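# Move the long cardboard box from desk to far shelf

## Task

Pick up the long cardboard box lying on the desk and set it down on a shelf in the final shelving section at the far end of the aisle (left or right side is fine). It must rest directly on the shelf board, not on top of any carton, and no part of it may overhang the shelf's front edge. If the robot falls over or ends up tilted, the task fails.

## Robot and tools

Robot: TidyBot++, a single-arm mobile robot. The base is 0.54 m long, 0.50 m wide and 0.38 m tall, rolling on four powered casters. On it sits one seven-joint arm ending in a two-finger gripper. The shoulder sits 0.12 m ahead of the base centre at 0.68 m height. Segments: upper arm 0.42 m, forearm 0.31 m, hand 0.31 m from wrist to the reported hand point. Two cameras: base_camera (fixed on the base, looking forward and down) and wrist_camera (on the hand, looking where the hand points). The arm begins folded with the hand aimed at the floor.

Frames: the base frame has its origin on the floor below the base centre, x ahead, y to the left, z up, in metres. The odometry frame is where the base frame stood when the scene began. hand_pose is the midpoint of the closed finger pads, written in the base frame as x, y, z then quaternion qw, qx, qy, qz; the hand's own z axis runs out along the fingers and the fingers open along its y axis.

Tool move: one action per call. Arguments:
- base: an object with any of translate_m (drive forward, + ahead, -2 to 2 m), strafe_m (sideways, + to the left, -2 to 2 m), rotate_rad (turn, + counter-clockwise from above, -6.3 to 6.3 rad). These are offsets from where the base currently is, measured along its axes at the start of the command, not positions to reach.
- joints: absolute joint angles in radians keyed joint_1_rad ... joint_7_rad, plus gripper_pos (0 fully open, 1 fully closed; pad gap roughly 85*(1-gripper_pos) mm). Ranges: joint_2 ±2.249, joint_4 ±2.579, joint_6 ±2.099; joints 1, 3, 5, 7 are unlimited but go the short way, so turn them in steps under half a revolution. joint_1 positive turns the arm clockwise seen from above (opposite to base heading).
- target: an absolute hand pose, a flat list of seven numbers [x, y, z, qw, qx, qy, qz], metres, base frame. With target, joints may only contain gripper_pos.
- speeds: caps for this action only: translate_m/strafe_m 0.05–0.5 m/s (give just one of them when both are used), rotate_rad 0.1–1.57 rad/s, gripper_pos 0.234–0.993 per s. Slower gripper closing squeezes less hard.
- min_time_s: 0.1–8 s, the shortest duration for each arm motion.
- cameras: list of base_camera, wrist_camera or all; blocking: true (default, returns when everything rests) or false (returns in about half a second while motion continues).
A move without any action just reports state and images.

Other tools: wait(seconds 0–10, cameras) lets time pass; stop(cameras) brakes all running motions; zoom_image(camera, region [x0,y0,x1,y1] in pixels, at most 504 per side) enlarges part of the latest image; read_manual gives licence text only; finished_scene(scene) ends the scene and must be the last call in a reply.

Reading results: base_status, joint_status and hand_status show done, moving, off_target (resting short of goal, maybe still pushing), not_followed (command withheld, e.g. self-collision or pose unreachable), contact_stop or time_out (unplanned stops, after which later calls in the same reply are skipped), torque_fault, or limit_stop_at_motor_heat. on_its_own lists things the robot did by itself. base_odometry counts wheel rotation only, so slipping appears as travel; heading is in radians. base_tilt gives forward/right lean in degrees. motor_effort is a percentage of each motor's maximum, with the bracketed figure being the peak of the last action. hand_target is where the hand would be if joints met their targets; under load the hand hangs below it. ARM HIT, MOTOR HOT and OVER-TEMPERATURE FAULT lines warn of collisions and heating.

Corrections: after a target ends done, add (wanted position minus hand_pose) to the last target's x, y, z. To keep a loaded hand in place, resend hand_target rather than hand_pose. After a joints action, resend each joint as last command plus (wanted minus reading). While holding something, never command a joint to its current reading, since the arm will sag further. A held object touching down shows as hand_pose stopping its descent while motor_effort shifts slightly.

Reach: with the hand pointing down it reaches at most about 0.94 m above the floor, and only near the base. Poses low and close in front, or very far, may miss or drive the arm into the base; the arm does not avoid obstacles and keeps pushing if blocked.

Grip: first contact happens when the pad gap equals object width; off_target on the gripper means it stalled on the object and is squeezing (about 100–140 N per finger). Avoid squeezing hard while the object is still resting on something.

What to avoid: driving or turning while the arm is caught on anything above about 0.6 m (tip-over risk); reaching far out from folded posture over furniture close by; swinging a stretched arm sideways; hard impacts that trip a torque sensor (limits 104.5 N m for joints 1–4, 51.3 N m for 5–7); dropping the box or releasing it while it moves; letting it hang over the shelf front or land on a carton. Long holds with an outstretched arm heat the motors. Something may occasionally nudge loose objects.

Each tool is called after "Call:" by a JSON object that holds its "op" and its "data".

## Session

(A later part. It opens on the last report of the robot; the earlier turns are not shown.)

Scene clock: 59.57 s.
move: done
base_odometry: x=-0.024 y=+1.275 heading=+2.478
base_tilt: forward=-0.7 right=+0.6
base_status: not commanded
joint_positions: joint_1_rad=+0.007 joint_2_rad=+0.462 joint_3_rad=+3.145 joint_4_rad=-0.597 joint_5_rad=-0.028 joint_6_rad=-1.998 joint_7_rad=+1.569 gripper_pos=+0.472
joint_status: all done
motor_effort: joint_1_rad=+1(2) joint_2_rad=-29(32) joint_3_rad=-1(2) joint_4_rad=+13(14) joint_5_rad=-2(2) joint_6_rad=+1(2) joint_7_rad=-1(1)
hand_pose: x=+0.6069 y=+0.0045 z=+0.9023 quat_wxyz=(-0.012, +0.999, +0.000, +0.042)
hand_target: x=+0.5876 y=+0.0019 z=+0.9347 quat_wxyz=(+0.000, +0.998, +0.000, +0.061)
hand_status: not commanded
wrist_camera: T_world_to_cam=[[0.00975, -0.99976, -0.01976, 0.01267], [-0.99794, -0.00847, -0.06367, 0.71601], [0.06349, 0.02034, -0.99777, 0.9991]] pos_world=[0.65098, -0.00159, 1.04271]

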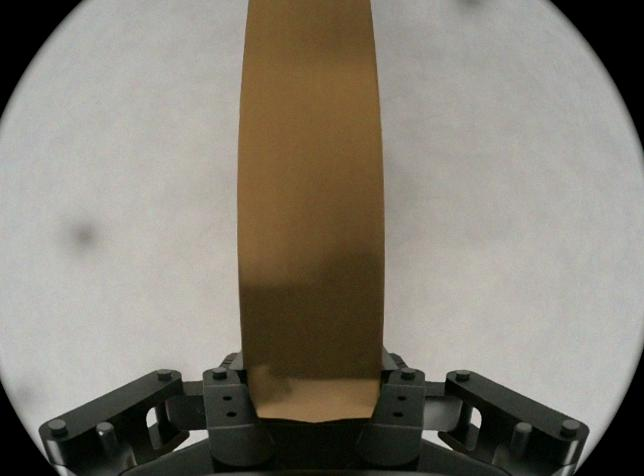

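Call:
{"op": "move", "data": {"base": {"translate_m": -0.9}, "speeds": {"translate_m": 0.25}, "cameras": ["wrist_camera"]}}

Call:
{"op": "move", "data": {"joints": {"joint_7_rad": 0.0}, "min_time_s": 3, "cameras": ["wrist_camera"]}}

Scene clock: 64.33 s.
move: done
base_odometry: x=+0.685 y=+0.721 heading=+2.478
base_tilt: forward=-0.7 right=+0.5
base_status: done
joint_positions: joint_1_rad=+0.007 joint_2_rad=+0.442 joint_3_rad=+3.145 joint_4_rad=-0.594 joint_5_rad=-0.028 joint_6_rad=-2.005 joint_7_rad=+1.569 gripper_pos=+0.472
joint_status: not commanded
motor_effort: joint_1_rad=+1(2) joint_2_rad=-28(34) joint_3_rad=-1(2) joint_4_rad=+13(14) joint_5_rad=-1(2) joint_6_rad=+1(2) joint_7_rad=+0(1)
hand_pose: x=+0.6010 y=+0.0047 z=+0.9126 quat_wxyz=(-0.012, +0.999, +0.001, +0.050)
hand_target: x=+0.5876 y=+0.0019 z=+0.9347 quat_wxyz=(+0.000, +0.998, +0.000, +0.061)
hand_status: not commanded
wrist_camera: T_world_to_cam=[[0.01055, -0.99976, -0.01936, 0.01233], [-0.99677, -0.00897, -0.07987, 0.72484], [0.07968, 0.02014, -0.99662, 0.99895]] pos_world=[0.64278, -0.00129, 1.0537]

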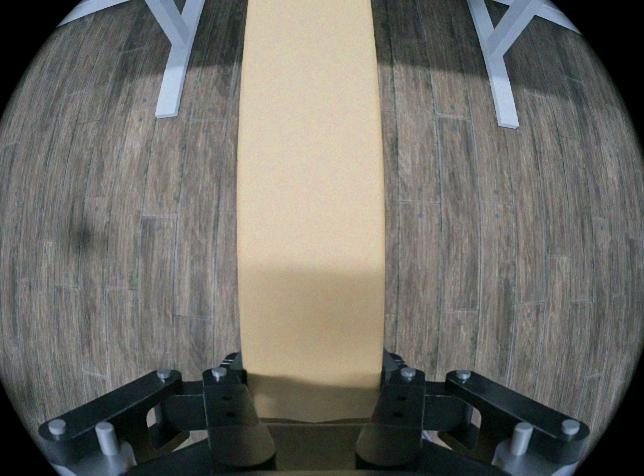

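Scene clock: 68.00 s.
move: done
base_odometry: x=+0.685 y=+0.721 heading=+2.478
base_tilt: forward=-0.7 right=+0.6
base_status: not commanded
joint_positions: joint_1_rad=+0.007 joint_2_rad=+0.442 joint_3_rad=+3.145 joint_4_rad=-0.594 joint_5_rad=-0.028 joint_6_rad=-2.005 joint_7_rad=+0.065 gripper_pos=+0.472
joint_status: all done
motor_effort: joint_1_rad=+1(2) joint_2_rad=-28(29) joint_3_rad=-1(1) joint_4_rad=+13(14) joint_5_rad=-1(2) joint_6_rad=+1(2) joint_7_rad=+0(2)
hand_pose: x=+0.6010 y=+0.0047 z=+0.9126 quat_wxyz=(-0.043, +0.730, -0.682, +0.029)
hand_target: x=+0.5876 y=+0.0019 z=+0.9347 quat_wxyz=(-0.043, +0.706, -0.705, +0.043)
hand_status: not commanded
wrist_camera: T_world_to_cam=[[-0.99223, -0.07477, -0.09948, 0.68366], [-0.07872, 0.99623, 0.03641, 0.06233], [0.09638, 0.04396, -0.99437, 0.98672]] pos_world=[0.58815, -0.05435, 1.04691]

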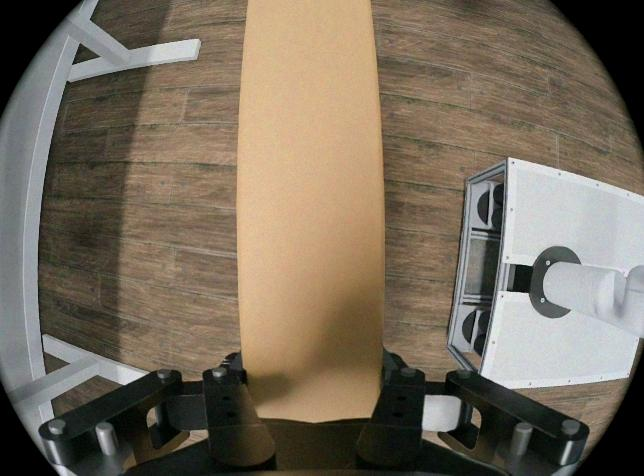

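Call:
{"op": "move", "data": {"joints": {"joint_2_rad": -0.2, "joint_4_rad": -2.16, "joint_6_rad": -1.16, "joint_7_rad": -0.06}, "min_time_s": 4, "base": {"rotate_rad": -1.474}, "speeds": {"rotate_rad": 0.5}, "cameras": ["all"]}}

Scene clock: 72.50 s.
move: done
base_odometry: x=+0.685 y=+0.721 heading=+1.005
base_tilt: forward=-0.7 right=+0.5
base_status: done
joint_positions: joint_1_rad=+0.003 joint_2_rad=-0.174 joint_3_rad=+3.145 joint_4_rad=-2.133 joint_5_rad=-0.028 joint_6_rad=-1.213 joint_7_rad=+0.005 gripper_pos=+0.472
joint_status: all done
motor_effort: joint_1_rad=+1(5) joint_2_rad=-8(29) joint_3_rad=-1(2) joint_4_rad=+13(15) joint_5_rad=-1(3) joint_6_rad=+0(2) joint_7_rad=-1(2)
hand_pose: x=+0.3278 y=+0.0082 z=+0.6662 quat_wxyz=(+0.001, +0.703, -0.711, -0.020)
hand_target: x=+0.3330 y=+0.0017 z=+0.6637 quat_wxyz=(-0.008, +0.686, -0.727, +0.008)
hand_status: not commanded
pictures: base_camera, wrist_camera
wrist_camera: T_world_to_cam=[[-0.99944, 0.0032, 0.03331, 0.30164], [0.0048, 0.99883, 0.04817, 0.01105], [-0.03312, 0.0483, -0.99828, 0.81287]] pos_world=[0.32834, -0.05127, 0.8009]

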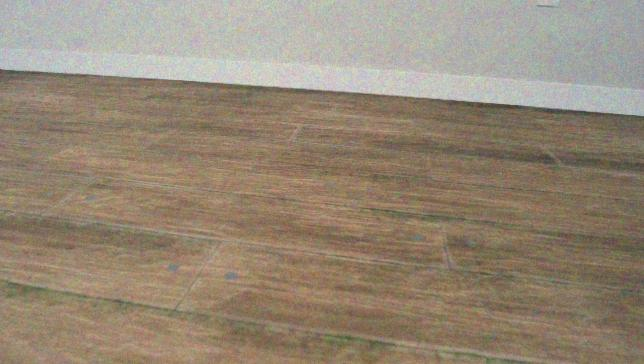

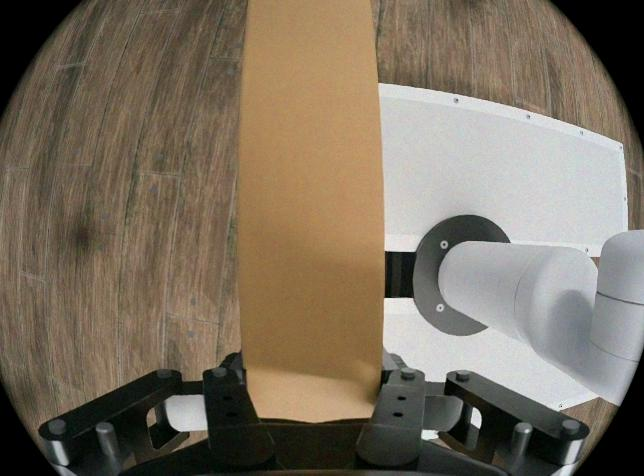

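Call:
{"op": "move", "data": {"base": {"translate_m": -0.386}, "speeds": {"translate_m": 0.3}, "cameras": []}}

Call:
{"op": "move", "data": {"base": {"rotate_rad": -1.572}, "speeds": {"rotate_rad": 0.6}, "cameras": ["base_camera"]}}

Call:
{"op": "zoom_image", "data": {"camera": "base_camera", "region": [0, 0, 320, 260]}}

Call:
{"op": "zoom_image", "data": {"camera": "base_camera", "region": [320, 0, 640, 260]}}

Scene clock: 74.97 s.
move: done
base_odometry: x=+0.478 y=+0.395 heading=+1.004
base_tilt: forward=-0.7 right=+0.5
base_status: done
joint_positions: joint_1_rad=+0.003 joint_2_rad=-0.185 joint_3_rad=+3.145 joint_4_rad=-2.137 joint_5_rad=-0.028 joint_6_rad=-1.206 joint_7_rad=+0.005 gripper_pos=+0.472
joint_status: not commanded
motor_effort: joint_1_rad=+1(2) joint_2_rad=-7(11) joint_3_rad=-1(1) joint_4_rad=+13(14) joint_5_rad=-1(2) joint_6_rad=+0(2) joint_7_rad=-1(1)
hand_pose: x=+0.3285 y=+0.0082 z=+0.6674 quat_wxyz=(-0.004, +0.703, -0.711, -0.015)
hand_target: x=+0.3330 y=+0.0017 z=+0.6637 quat_wxyz=(-0.008, +0.686, -0.727, +0.008)
hand_status: not commanded

Scene clock: 78.27 s.
move: done
base_odometry: x=+0.478 y=+0.395 heading=-0.567
base_tilt: forward=-0.7 right=+0.6
base_status: done
joint_positions: joint_1_rad=+0.003 joint_2_rad=-0.185 joint_3_rad=+3.145 joint_4_rad=-2.137 joint_5_rad=-0.028 joint_6_rad=-1.206 joint_7_rad=+0.004 gripper_pos=+0.472
joint_status: not commanded
motor_effort: joint_1_rad=+1(2) joint_2_rad=-8(8) joint_3_rad=-1(1) joint_4_rad=+14(14) joint_5_rad=-1(2) joint_6_rad=+0(1) joint_7_rad=-1(1)
hand_pose: x=+0.3285 y=+0.0082 z=+0.6674 quat_wxyz=(-0.004, +0.703, -0.711, -0.015)
hand_target: x=+0.3330 y=+0.0017 z=+0.6637 quat_wxyz=(-0.008, +0.686, -0.727, +0.008)
hand_status: not commanded

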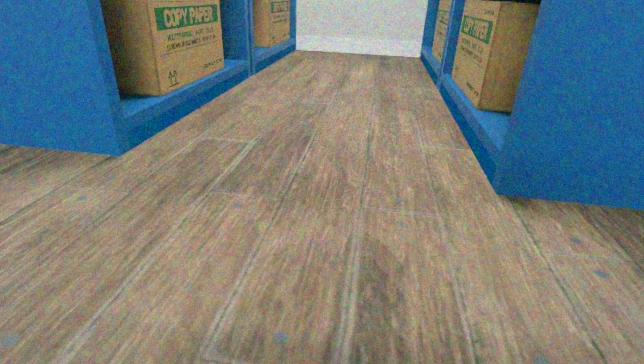

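Scaled by 1.575.

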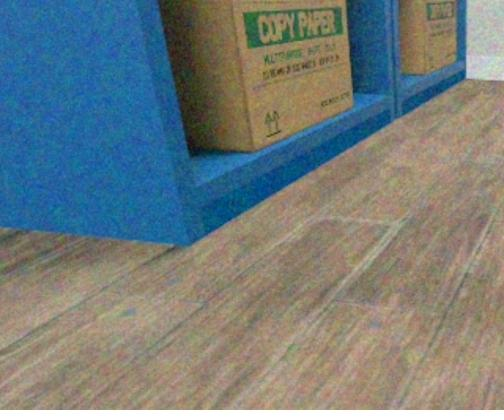

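Scaled by 1.575.

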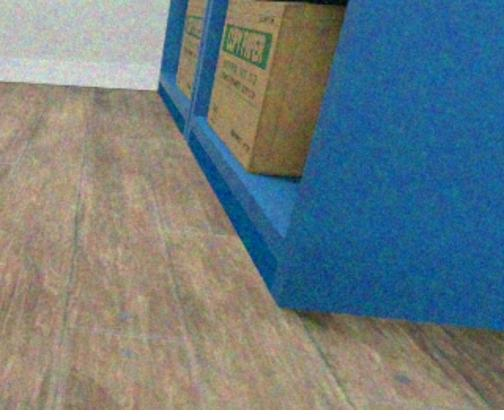

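Call:
{"op": "move", "data": {"base": {"rotate_rad": 1.451}, "speeds": {"rotate_rad": 0.6}, "cameras": []}}

Call:
{"op": "move", "data": {"base": {"translate_m": 0.105, "strafe_m": -0.6}, "speeds": {"translate_m": 0.3}, "cameras": ["all"]}}

Scene clock: 82.00 s.
move: done
base_odometry: x=+0.478 y=+0.395 heading=+0.883
base_tilt: forward=-0.8 right=+0.6
base_status: done
joint_positions: joint_1_rad=+0.003 joint_2_rad=-0.185 joint_3_rad=+3.145 joint_4_rad=-2.137 joint_5_rad=-0.028 joint_6_rad=-1.206 joint_7_rad=+0.004 gripper_pos=+0.472
joint_status: not commanded
motor_effort: joint_1_rad=+1(2) joint_2_rad=-8(8) joint_3_rad=-1(1) joint_4_rad=+14(14) joint_5_rad=-1(2) joint_6_rad=+0(1) joint_7_rad=-1(1)
hand_pose: x=+0.3285 y=+0.0082 z=+0.6674 quat_wxyz=(-0.004, +0.703, -0.711, -0.015)
hand_target: x=+0.3330 y=+0.0017 z=+0.6637 quat_wxyz=(-0.008, +0.686, -0.727, +0.008)
hand_status: not commanded

Scene clock: 84.90 s.
move: done
base_odometry: x=+1.008 y=+0.095 heading=+0.884
base_tilt: forward=-0.7 right=+0.6
base_status: done
joint_positions: joint_1_rad=+0.003 joint_2_rad=-0.185 joint_3_rad=+3.145 joint_4_rad=-2.137 joint_5_rad=-0.028 joint_6_rad=-1.206 joint_7_rad=+0.004 gripper_pos=+0.472
joint_status: not commanded
motor_effort: joint_1_rad=+1(3) joint_2_rad=-7(8) joint_3_rad=-1(2) joint_4_rad=+13(14) joint_5_rad=-1(2) joint_6_rad=+0(1) joint_7_rad=-1(1)
hand_pose: x=+0.3285 y=+0.0082 z=+0.6674 quat_wxyz=(-0.004, +0.703, -0.711, -0.015)
hand_target: x=+0.3330 y=+0.0017 z=+0.6637 quat_wxyz=(-0.008, +0.686, -0.727, +0.008)
hand_status: not commanded
pictures: base_camera, wrist_camera
wrist_camera: T_world_to_cam=[[-0.99982, 0.00396, 0.01883, 0.31207], [0.00486, 0.99884, 0.04802, 0.0111], [-0.01862, 0.0481, -0.99867, 0.80963]] pos_world=[0.32704, -0.05126, 0.80214]

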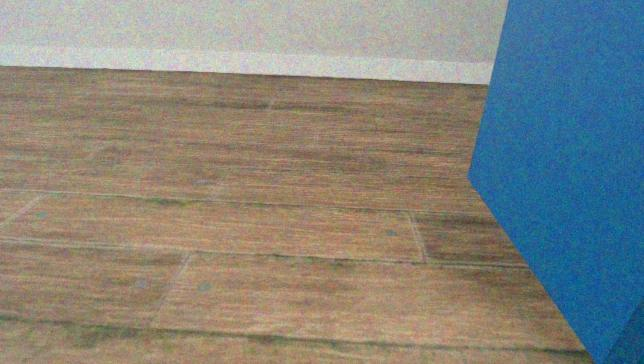

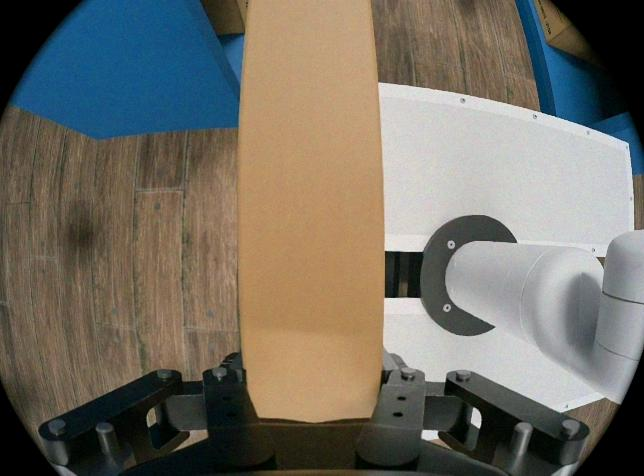

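Call:
{"op": "move", "data": {"base": {"translate_m": 0.0, "strafe_m": -0.85}, "speeds": {"strafe_m": 0.25}, "cameras": ["all"]}}

Scene clock: 89.30 s.
move: done
base_odometry: x=+1.666 y=-0.444 heading=+0.884
base_tilt: forward=-0.7 right=+0.6
base_status: done
joint_positions: joint_1_rad=+0.003 joint_2_rad=-0.185 joint_3_rad=+3.145 joint_4_rad=-2.137 joint_5_rad=-0.028 joint_6_rad=-1.206 joint_7_rad=+0.004 gripper_pos=+0.472
joint_status: not commanded
motor_effort: joint_1_rad=+1(2) joint_2_rad=-8(8) joint_3_rad=+0(2) joint_4_rad=+13(14) joint_5_rad=-1(2) joint_6_rad=+0(0) joint_7_rad=-1(1)
hand_pose: x=+0.3285 y=+0.0080 z=+0.6674 quat_wxyz=(-0.004, +0.703, -0.711, -0.015)
hand_target: x=+0.3330 y=+0.0017 z=+0.6637 quat_wxyz=(-0.008, +0.686, -0.727, +0.008)
hand_status: not commanded
pictures: base_camera, wrist_camera
wrist_camera: T_world_to_cam=[[-0.99982, 0.00397, 0.01883, 0.31208], [0.00486, 0.99885, 0.04772, 0.01144], [-0.01862, 0.0478, -0.99868, 0.80963]] pos_world=[0.32704, -0.05136, 0.80214]

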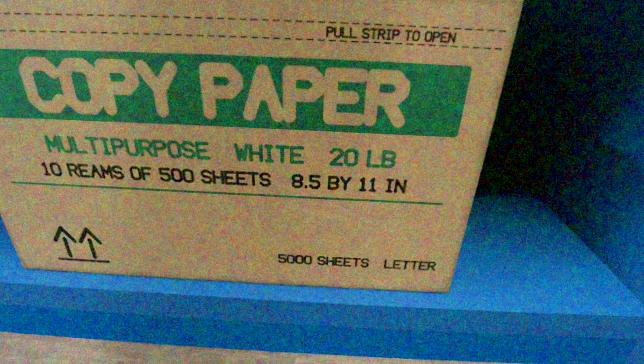

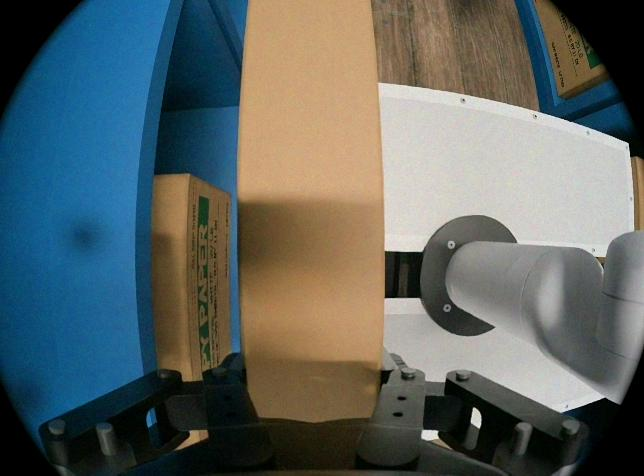

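Call:
{"op": "move", "data": {"base": {"translate_m": 0.0, "strafe_m": -0.88}, "speeds": {"strafe_m": 0.25}, "cameras": ["all"]}}

Scene clock: 93.83 s.
move: done
base_odometry: x=+2.346 y=-1.002 heading=+0.884
base_tilt: forward=-0.7 right=+0.6
base_status: done
joint_positions: joint_1_rad=+0.003 joint_2_rad=-0.185 joint_3_rad=+3.145 joint_4_rad=-2.137 joint_5_rad=-0.027 joint_6_rad=-1.206 joint_7_rad=+0.004 gripper_pos=+0.472
joint_status: not commanded
motor_effort: joint_1_rad=+1(2) joint_2_rad=-8(8) joint_3_rad=+0(2) joint_4_rad=+13(14) joint_5_rad=-1(2) joint_6_rad=+0(1) joint_7_rad=-1(1)
hand_pose: x=+0.3285 y=+0.0080 z=+0.6674 quat_wxyz=(-0.004, +0.703, -0.711, -0.015)
hand_target: x=+0.3330 y=+0.0017 z=+0.6637 quat_wxyz=(-0.008, +0.686, -0.727, +0.008)
hand_status: not commanded
pictures: base_camera, wrist_camera
wrist_camera: T_world_to_cam=[[-0.99982, 0.00397, 0.01883, 0.31208], [0.00486, 0.99886, 0.04752, 0.0116], [-0.01862, 0.0476, -0.99869, 0.80963]] pos_world=[0.32704, -0.05136, 0.80214]

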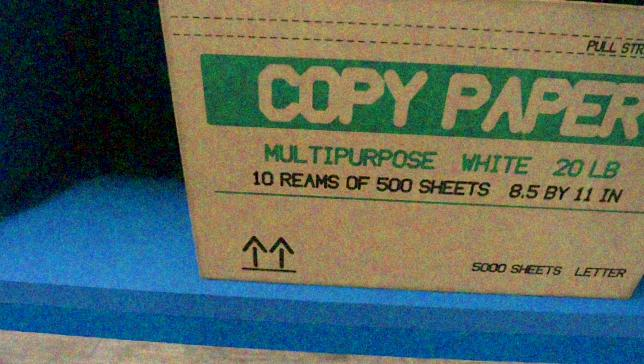

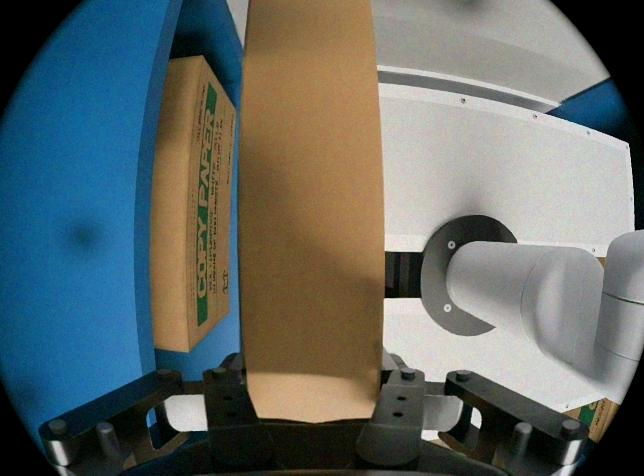

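Call:
{"op": "zoom_image", "data": {"camera": "wrist_camera", "region": [60, 100, 260, 300]}}

Scaled by 2.520.

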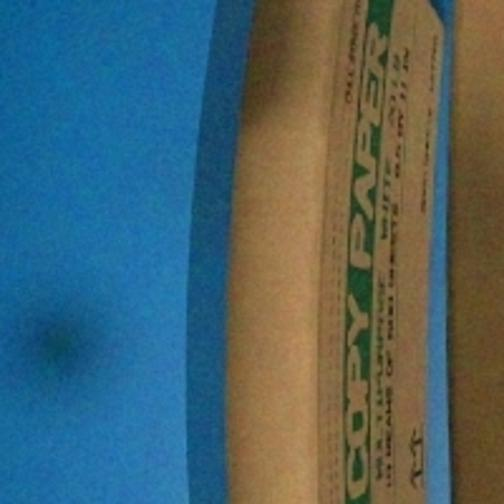

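Call:
{"op": "move", "data": {"joints": {"joint_2_rad": 0.25, "joint_4_rad": -1.99, "joint_6_rad": -0.51}, "min_time_s": 4, "cameras": ["all"]}}

Scene clock: 98.90 s.
move: done
base_odometry: x=+2.346 y=-1.002 heading=+0.884
base_tilt: forward=-0.7 right=+0.6
base_status: not commanded
joint_positions: joint_1_rad=+0.003 joint_2_rad=+0.222 joint_3_rad=+3.145 joint_4_rad=-2.036 joint_5_rad=-0.027 joint_6_rad=-0.567 joint_7_rad=+0.004 gripper_pos=+0.472
joint_status: all done
motor_effort: joint_1_rad=+0(2) joint_2_rad=-21(22) joint_3_rad=-1(1) joint_4_rad=+12(15) joint_5_rad=-1(2) joint_6_rad=+3(4) joint_7_rad=-1(1)
hand_pose: x=+0.5516 y=+0.0031 z=+0.5969 quat_wxyz=(-0.117, +0.690, -0.706, +0.106)
hand_target: x=+0.5884 y=+0.0021 z=+0.6067 quat_wxyz=(-0.142, +0.673, -0.714, +0.133)
hand_status: not commanded
pictures: base_camera, wrist_camera
wrist_camera: T_world_to_cam=[[-0.95111, 0.01669, -0.30839, 0.70491], [0.00566, 0.99931, 0.03663, 0.02478], [0.30879, 0.03309, -0.95055, 0.53439]] pos_world=[0.5053, -0.05421, 0.72445]

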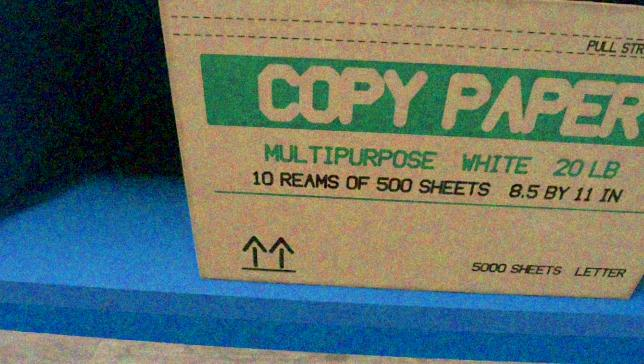

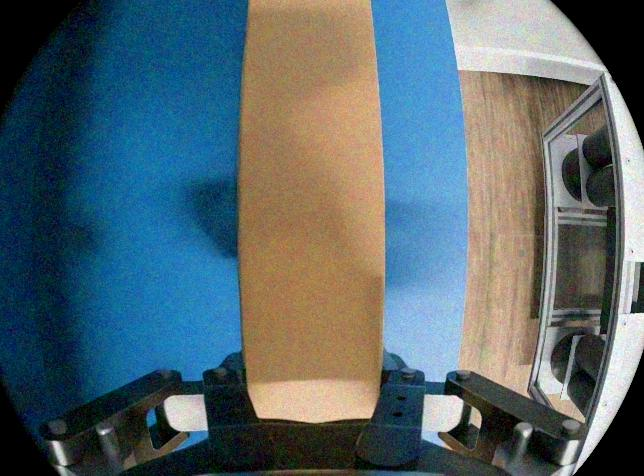

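Call:
{"op": "move", "data": {"joints": {"joint_2_rad": 0.33, "joint_4_rad": -2.01, "joint_6_rad": -0.38}, "min_time_s": 2.5, "cameras": ["wrist_camera"]}}

Scene clock: 101.90 s.
move: done
base_odometry: x=+2.346 y=-1.002 heading=+0.884
base_tilt: forward=-0.6 right=+0.6
base_status: not commanded
joint_positions: joint_1_rad=+0.003 joint_2_rad=+0.298 joint_3_rad=+3.145 joint_4_rad=-2.036 joint_5_rad=-0.027 joint_6_rad=-0.438 joint_7_rad=+0.004 gripper_pos=+0.472
joint_status: all done
motor_effort: joint_1_rad=+1(2) joint_2_rad=-23(24) joint_3_rad=-1(1) joint_4_rad=+12(13) joint_5_rad=-1(2) joint_6_rad=+3(4) joint_7_rad=+0(1)
hand_pose: x=+0.5824 y=+0.0019 z=+0.5766 quat_wxyz=(-0.135, +0.686, -0.704, +0.126)
hand_target: x=+0.6086 y=+0.0021 z=+0.5772 quat_wxyz=(-0.153, +0.671, -0.711, +0.143)
hand_status: not commanded
wrist_camera: T_world_to_cam=[[-0.93307, 0.01812, -0.35924, 0.74679], [0.00631, 0.9994, 0.03402, 0.02766], [0.35964, 0.02948, -0.93263, 0.4657]] pos_world=[0.52915, -0.05491, 0.70166]

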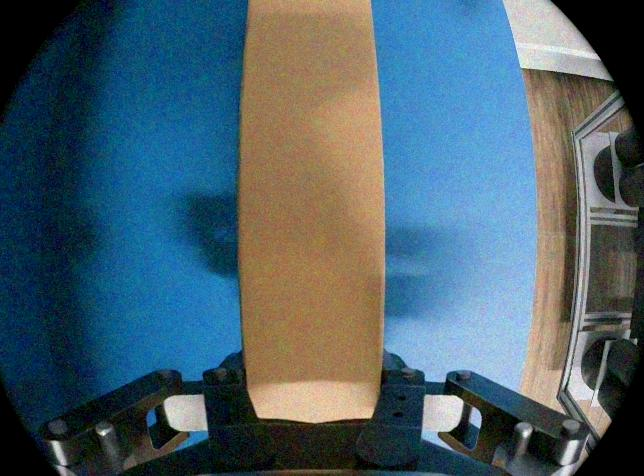

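Call:
{"op": "move", "data": {"joints": {"joint_2_rad": 0.37, "joint_4_rad": -2.05, "joint_6_rad": -0.32}, "min_time_s": 2, "cameras": ["wrist_camera"]}}

Scene clock: 104.37 s.
move: done
base_odometry: x=+2.346 y=-1.002 heading=+0.884
base_tilt: forward=-0.7 right=+0.6
base_status: not commanded
joint_positions: joint_1_rad=+0.003 joint_2_rad=+0.327 joint_3_rad=+3.145 joint_4_rad=-2.036 joint_5_rad=-0.027 joint_6_rad=-0.382 joint_7_rad=+0.004 gripper_pos=+0.472
joint_status: all done
motor_effort: joint_1_rad=+1(3) joint_2_rad=-21(26) joint_3_rad=-1(1) joint_4_rad=+11(14) joint_5_rad=-1(1) joint_6_rad=+4(5) joint_7_rad=+0(1)
hand_pose: x=+0.5954 y=+0.0014 z=+0.5694 quat_wxyz=(-0.144, +0.684, -0.702, +0.135)
hand_target: x=+0.6005 y=+0.0021 z=+0.5516 quat_wxyz=(-0.145, +0.672, -0.713, +0.136)
hand_status: not commanded
wrist_camera: T_world_to_cam=[[-0.92307, 0.01872, -0.38418, 0.76449], [0.00657, 0.99944, 0.03293, 0.02882], [0.38458, 0.02788, -0.92267, 0.43375]] pos_world=[0.53868, -0.0552, 0.69296]

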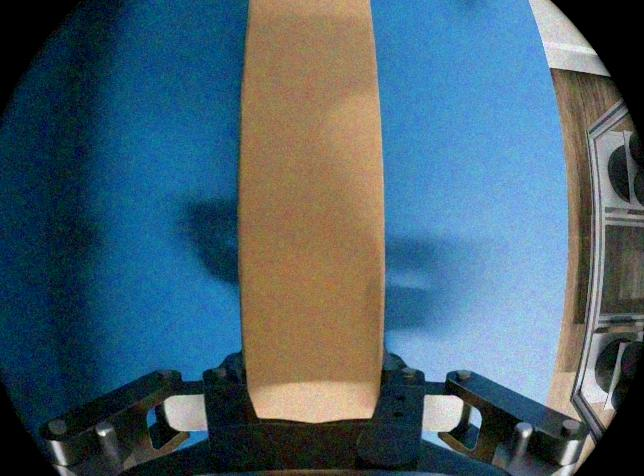

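Call:
{"op": "move", "data": {"joints": {"joint_2_rad": 0.40, "joint_4_rad": -2.10, "joint_6_rad": -0.34}, "min_time_s": 2, "cameras": ["wrist_camera"]}}

Scene clock: 106.80 s.
move: done
base_odometry: x=+2.346 y=-1.002 heading=+0.884
base_tilt: forward=-0.7 right=+0.5
base_status: not commanded
joint_positions: joint_1_rad=+0.003 joint_2_rad=+0.328 joint_3_rad=+3.145 joint_4_rad=-2.039 joint_5_rad=-0.027 joint_6_rad=-0.377 joint_7_rad=+0.004 gripper_pos=+0.472
joint_status: all done
motor_effort: joint_1_rad=+2(2) joint_2_rad=-13(22) joint_3_rad=+0(1) joint_4_rad=+6(12) joint_5_rad=-1(1) joint_6_rad=+1(5) joint_7_rad=+0(1)
hand_pose: x=+0.5949 y=+0.0014 z=+0.5686 quat_wxyz=(-0.144, +0.684, -0.702, +0.135)
hand_target: x=+0.5634 y=+0.0021 z=+0.5203 quat_wxyz=(-0.110, +0.678, -0.719, +0.103)
hand_status: not commanded
wrist_camera: T_world_to_cam=[[-0.92291, 0.01879, -0.38456, 0.7639], [0.00665, 0.99944, 0.03287, 0.02884], [0.38496, 0.02778, -0.92252, 0.43289]] pos_world=[0.53818, -0.0552, 0.69216]

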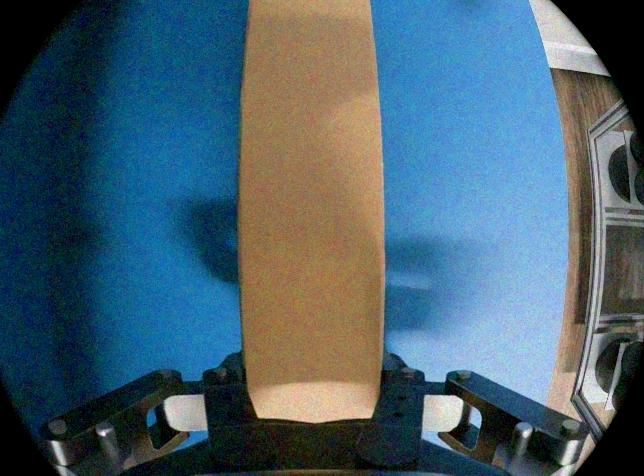

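Call:
{"op": "move", "data": {"joints": {"joint_2_rad": 0.365, "joint_4_rad": -2.06, "joint_6_rad": -0.34}, "min_time_s": 1, "cameras": []}}

Call:
{"op": "move", "data": {"joints": {"gripper_pos": 0.36}, "speeds": {"gripper_pos": 0.234}, "cameras": ["wrist_camera"]}}

Scene clock: 108.27 s.
move: done
base_odometry: x=+2.346 y=-1.002 heading=+0.884
base_tilt: forward=-0.7 right=+0.5
base_status: not commanded
joint_positions: joint_1_rad=+0.003 joint_2_rad=+0.328 joint_3_rad=+3.145 joint_4_rad=-2.039 joint_5_rad=-0.027 joint_6_rad=-0.377 joint_7_rad=+0.004 gripper_pos=+0.472
joint_status: all done
motor_effort: joint_1_rad=+1(2) joint_2_rad=-13(15) joint_3_rad=+0(1) joint_4_rad=+5(7) joint_5_rad=-1(1) joint_6_rad=+1(2) joint_7_rad=-1(1)
hand_pose: x=+0.5949 y=+0.0014 z=+0.5686 quat_wxyz=(-0.144, +0.684, -0.702, +0.135)
hand_target: x=+0.5901 y=+0.0021 z=+0.5483 quat_wxyz=(-0.137, +0.674, -0.715, +0.128)
hand_status: not commanded

Scene clock: 109.33 s.
move: done
base_odometry: x=+2.346 y=-1.002 heading=+0.884
base_tilt: forward=-0.7 right=+0.6
base_status: not commanded
joint_positions: joint_1_rad=+0.003 joint_2_rad=+0.338 joint_3_rad=+3.145 joint_4_rad=-2.041 joint_5_rad=-0.027 joint_6_rad=-0.375 joint_7_rad=+0.004 gripper_pos=+0.359
joint_status: all done
motor_effort: joint_1_rad=+1(2) joint_2_rad=-22(23) joint_3_rad=-1(1) joint_4_rad=+10(11) joint_5_rad=-1(1) joint_6_rad=+3(3) joint_7_rad=+0(1)
hand_pose: x=+0.5938 y=+0.0013 z=+0.5635 quat_wxyz=(-0.141, +0.685, -0.703, +0.132)
hand_target: x=+0.5901 y=+0.0021 z=+0.5483 quat_wxyz=(-0.137, +0.674, -0.715, +0.128)
hand_status: not commanded
wrist_camera: T_world_to_cam=[[-0.92636, 0.01893, -0.37617, 0.7582], [0.00711, 0.99944, 0.03276, 0.02892], [0.37658, 0.02767, -0.92597, 0.43547]] pos_world=[0.53817, -0.0553, 0.68749]

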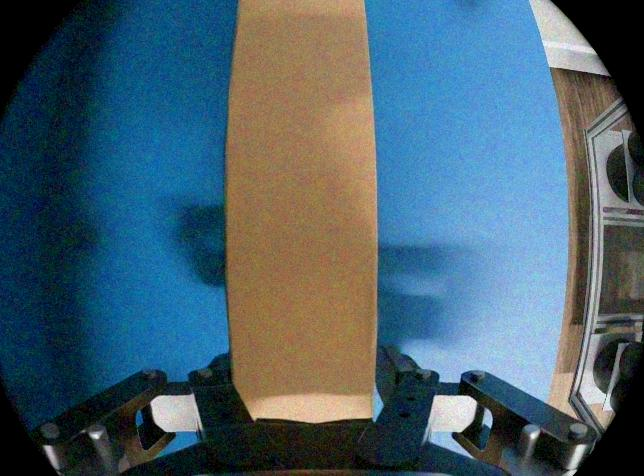

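Call:
{"op": "move", "data": {"joints": {"joint_2_rad": 0.29, "joint_4_rad": -2.06, "joint_6_rad": -0.40, "gripper_pos": 0.1}, "min_time_s": 1.5, "speeds": {"gripper_pos": 0.234}, "cameras": ["wrist_camera"]}}

Scene clock: 111.27 s.
move: done
base_odometry: x=+2.346 y=-1.002 heading=+0.884
base_tilt: forward=-0.7 right=+0.6
base_status: not commanded
joint_positions: joint_1_rad=+0.003 joint_2_rad=+0.324 joint_3_rad=+3.145 joint_4_rad=-2.041 joint_5_rad=-0.027 joint_6_rad=-0.375 joint_7_rad=+0.004 gripper_pos=+0.100
joint_status: all done
motor_effort: joint_1_rad=+1(2) joint_2_rad=-23(24) joint_3_rad=-1(1) joint_4_rad=+12(12) joint_5_rad=-1(2) joint_6_rad=+4(4) joint_7_rad=-1(1)
hand_pose: x=+0.5955 y=+0.0013 z=+0.5703 quat_wxyz=(-0.146, +0.684, -0.702, +0.137)
hand_target: x=+0.5817 y=+0.0021 z=+0.5764 quat_wxyz=(-0.142, +0.673, -0.714, +0.133)
hand_status: not commanded
wrist_camera: T_world_to_cam=[[-0.92082, 0.01896, -0.38952, 0.76668], [0.00668, 0.99944, 0.03288, 0.02888], [0.38992, 0.02767, -0.92043, 0.43008]] pos_world=[0.53808, -0.0553, 0.69354]

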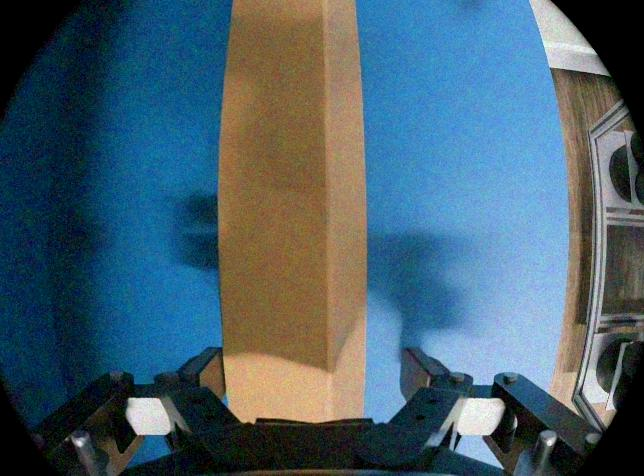

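Call:
{"op": "move", "data": {"joints": {"joint_2_rad": 0.12, "joint_4_rad": -1.94, "joint_6_rad": -0.66, "gripper_pos": 0.0}, "min_time_s": 2.5, "speeds": {"gripper_pos": 0.3}, "cameras": ["wrist_camera"]}}

Scene clock: 114.17 s.
move: done
base_odometry: x=+2.346 y=-1.002 heading=+0.884
base_tilt: forward=-0.7 right=+0.5
base_status: not commanded
joint_positions: joint_1_rad=+0.003 joint_2_rad=+0.151 joint_3_rad=+3.145 joint_4_rad=-1.985 joint_5_rad=-0.027 joint_6_rad=-0.604 joint_7_rad=+0.004 gripper_pos=+0.000
joint_status: all done
motor_effort: joint_1_rad=+2(2) joint_2_rad=-19(24) joint_3_rad=-1(1) joint_4_rad=+14(15) joint_5_rad=-1(2) joint_6_rad=+4(5) joint_7_rad=+0(1)
hand_pose: x=+0.5696 y=+0.0033 z=+0.6431 quat_wxyz=(-0.147, +0.685, -0.700, +0.135)
hand_target: x=+0.5742 y=+0.0021 z=+0.6678 quat_wxyz=(-0.152, +0.671, -0.711, +0.143)
hand_status: not commanded
wrist_camera: T_world_to_cam=[[-0.92116, 0.0164, -0.38884, 0.77097], [0.00199, 0.9993, 0.03742, 0.02448], [0.38918, 0.0337, -0.92054, 0.50762]] pos_world=[0.51258, -0.05422, 0.76615]

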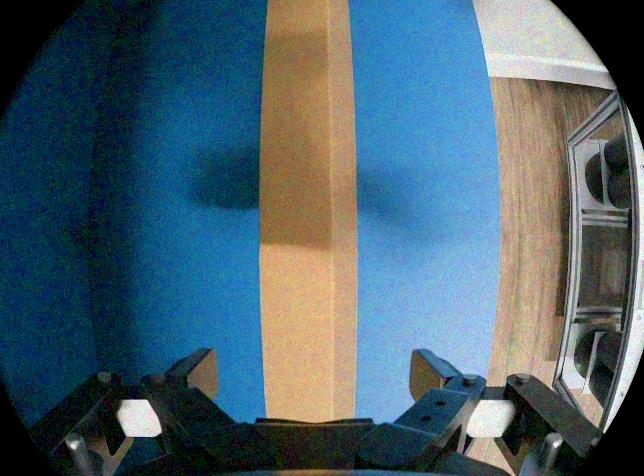

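Call:
{"op": "move", "data": {"joints": {"joint_2_rad": -0.15, "joint_4_rad": -1.95, "joint_6_rad": -0.9}, "min_time_s": 2, "cameras": ["wrist_camera"]}}

Scene clock: 116.73 s.
move: done
base_odometry: x=+2.346 y=-1.002 heading=+0.884
base_tilt: forward=-0.7 right=+0.5
base_status: not commanded
joint_positions: joint_1_rad=+0.003 joint_2_rad=-0.127 joint_3_rad=+3.145 joint_4_rad=-1.985 joint_5_rad=-0.027 joint_6_rad=-0.844 joint_7_rad=+0.004 gripper_pos=+0.000
joint_status: all done
motor_effort: joint_1_rad=+1(2) joint_2_rad=-12(21) joint_3_rad=-1(1) joint_4_rad=+16(16) joint_5_rad=-1(2) joint_6_rad=+4(5) joint_7_rad=-1(1)
hand_pose: x=+0.4999 y=+0.0052 z=+0.7284 quat_wxyz=(-0.162, +0.684, -0.696, +0.146)
hand_target: x=+0.4953 y=+0.0020 z=+0.7450 quat_wxyz=(-0.159, +0.670, -0.710, +0.150)
hand_status: not commanded
wrist_camera: T_world_to_cam=[[-0.90604, 0.0124, -0.42301, 0.75721], [-0.00541, 0.99915, 0.04088, 0.02065], [0.42316, 0.03933, -0.9052, 0.58502]] pos_world=[0.43861, -0.05303, 0.84903]

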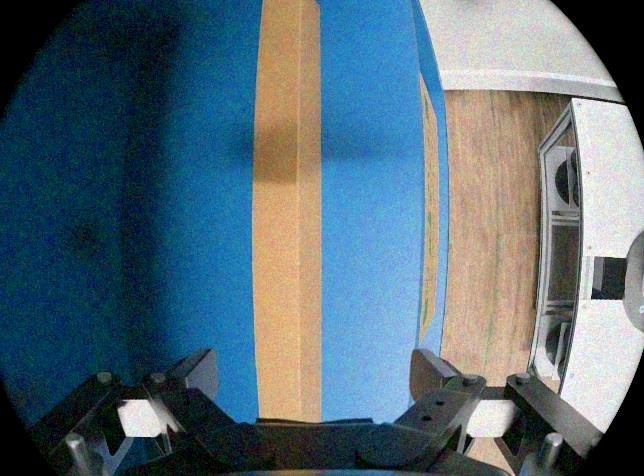

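Call:
{"op": "move", "data": {"joints": {"joint_2_rad": -0.37, "joint_4_rad": -2.4, "joint_6_rad": -1.0}, "min_time_s": 2, "cameras": ["wrist_camera"]}}

Call:
{"op": "finished_scene", "data": {"scene": 1}}

Scene clock: 119.20 s.
move: done
base_odometry: x=+2.346 y=-1.002 heading=+0.884
base_tilt: forward=-0.7 right=+0.5
base_status: not commanded
joint_positions: joint_1_rad=+0.003 joint_2_rad=-0.349 joint_3_rad=+3.145 joint_4_rad=-2.374 joint_5_rad=-0.027 joint_6_rad=-0.948 joint_7_rad=+0.004 gripper_pos=+0.000
joint_status: all done
motor_effort: joint_1_rad=+1(2) joint_2_rad=-2(13) joint_3_rad=+0(1) joint_4_rad=+13(16) joint_5_rad=-1(2) joint_6_rad=+2(5) joint_7_rad=+0(1)
hand_pose: x=+0.3102 y=+0.0071 z=+0.6326 quat_wxyz=(-0.068, +0.699, -0.710, +0.051)
hand_target: x=+0.2833 y=+0.0016 z=+0.6254 quat_wxyz=(-0.040, +0.685, -0.726, +0.038)
hand_status: not commanded
wrist_camera: T_world_to_cam=[[-0.98612, 0.01049, -0.16568, 0.40687], [0.0031, 0.99899, 0.04478, 0.01645], [0.16598, 0.04365, -0.98516, 0.70882]] pos_world=[0.28352, -0.05164, 0.76498]

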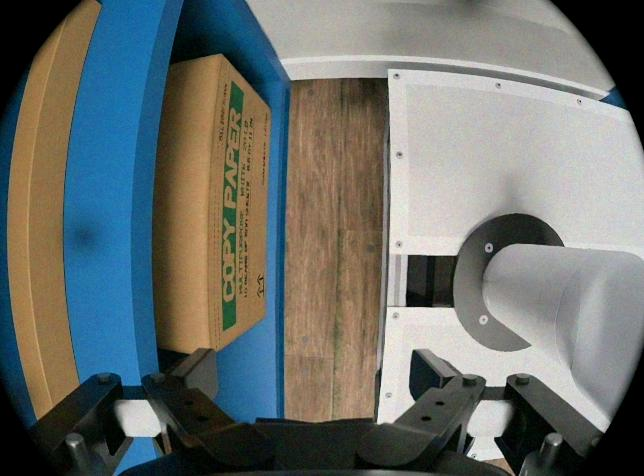

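The scene is finished: the task was done.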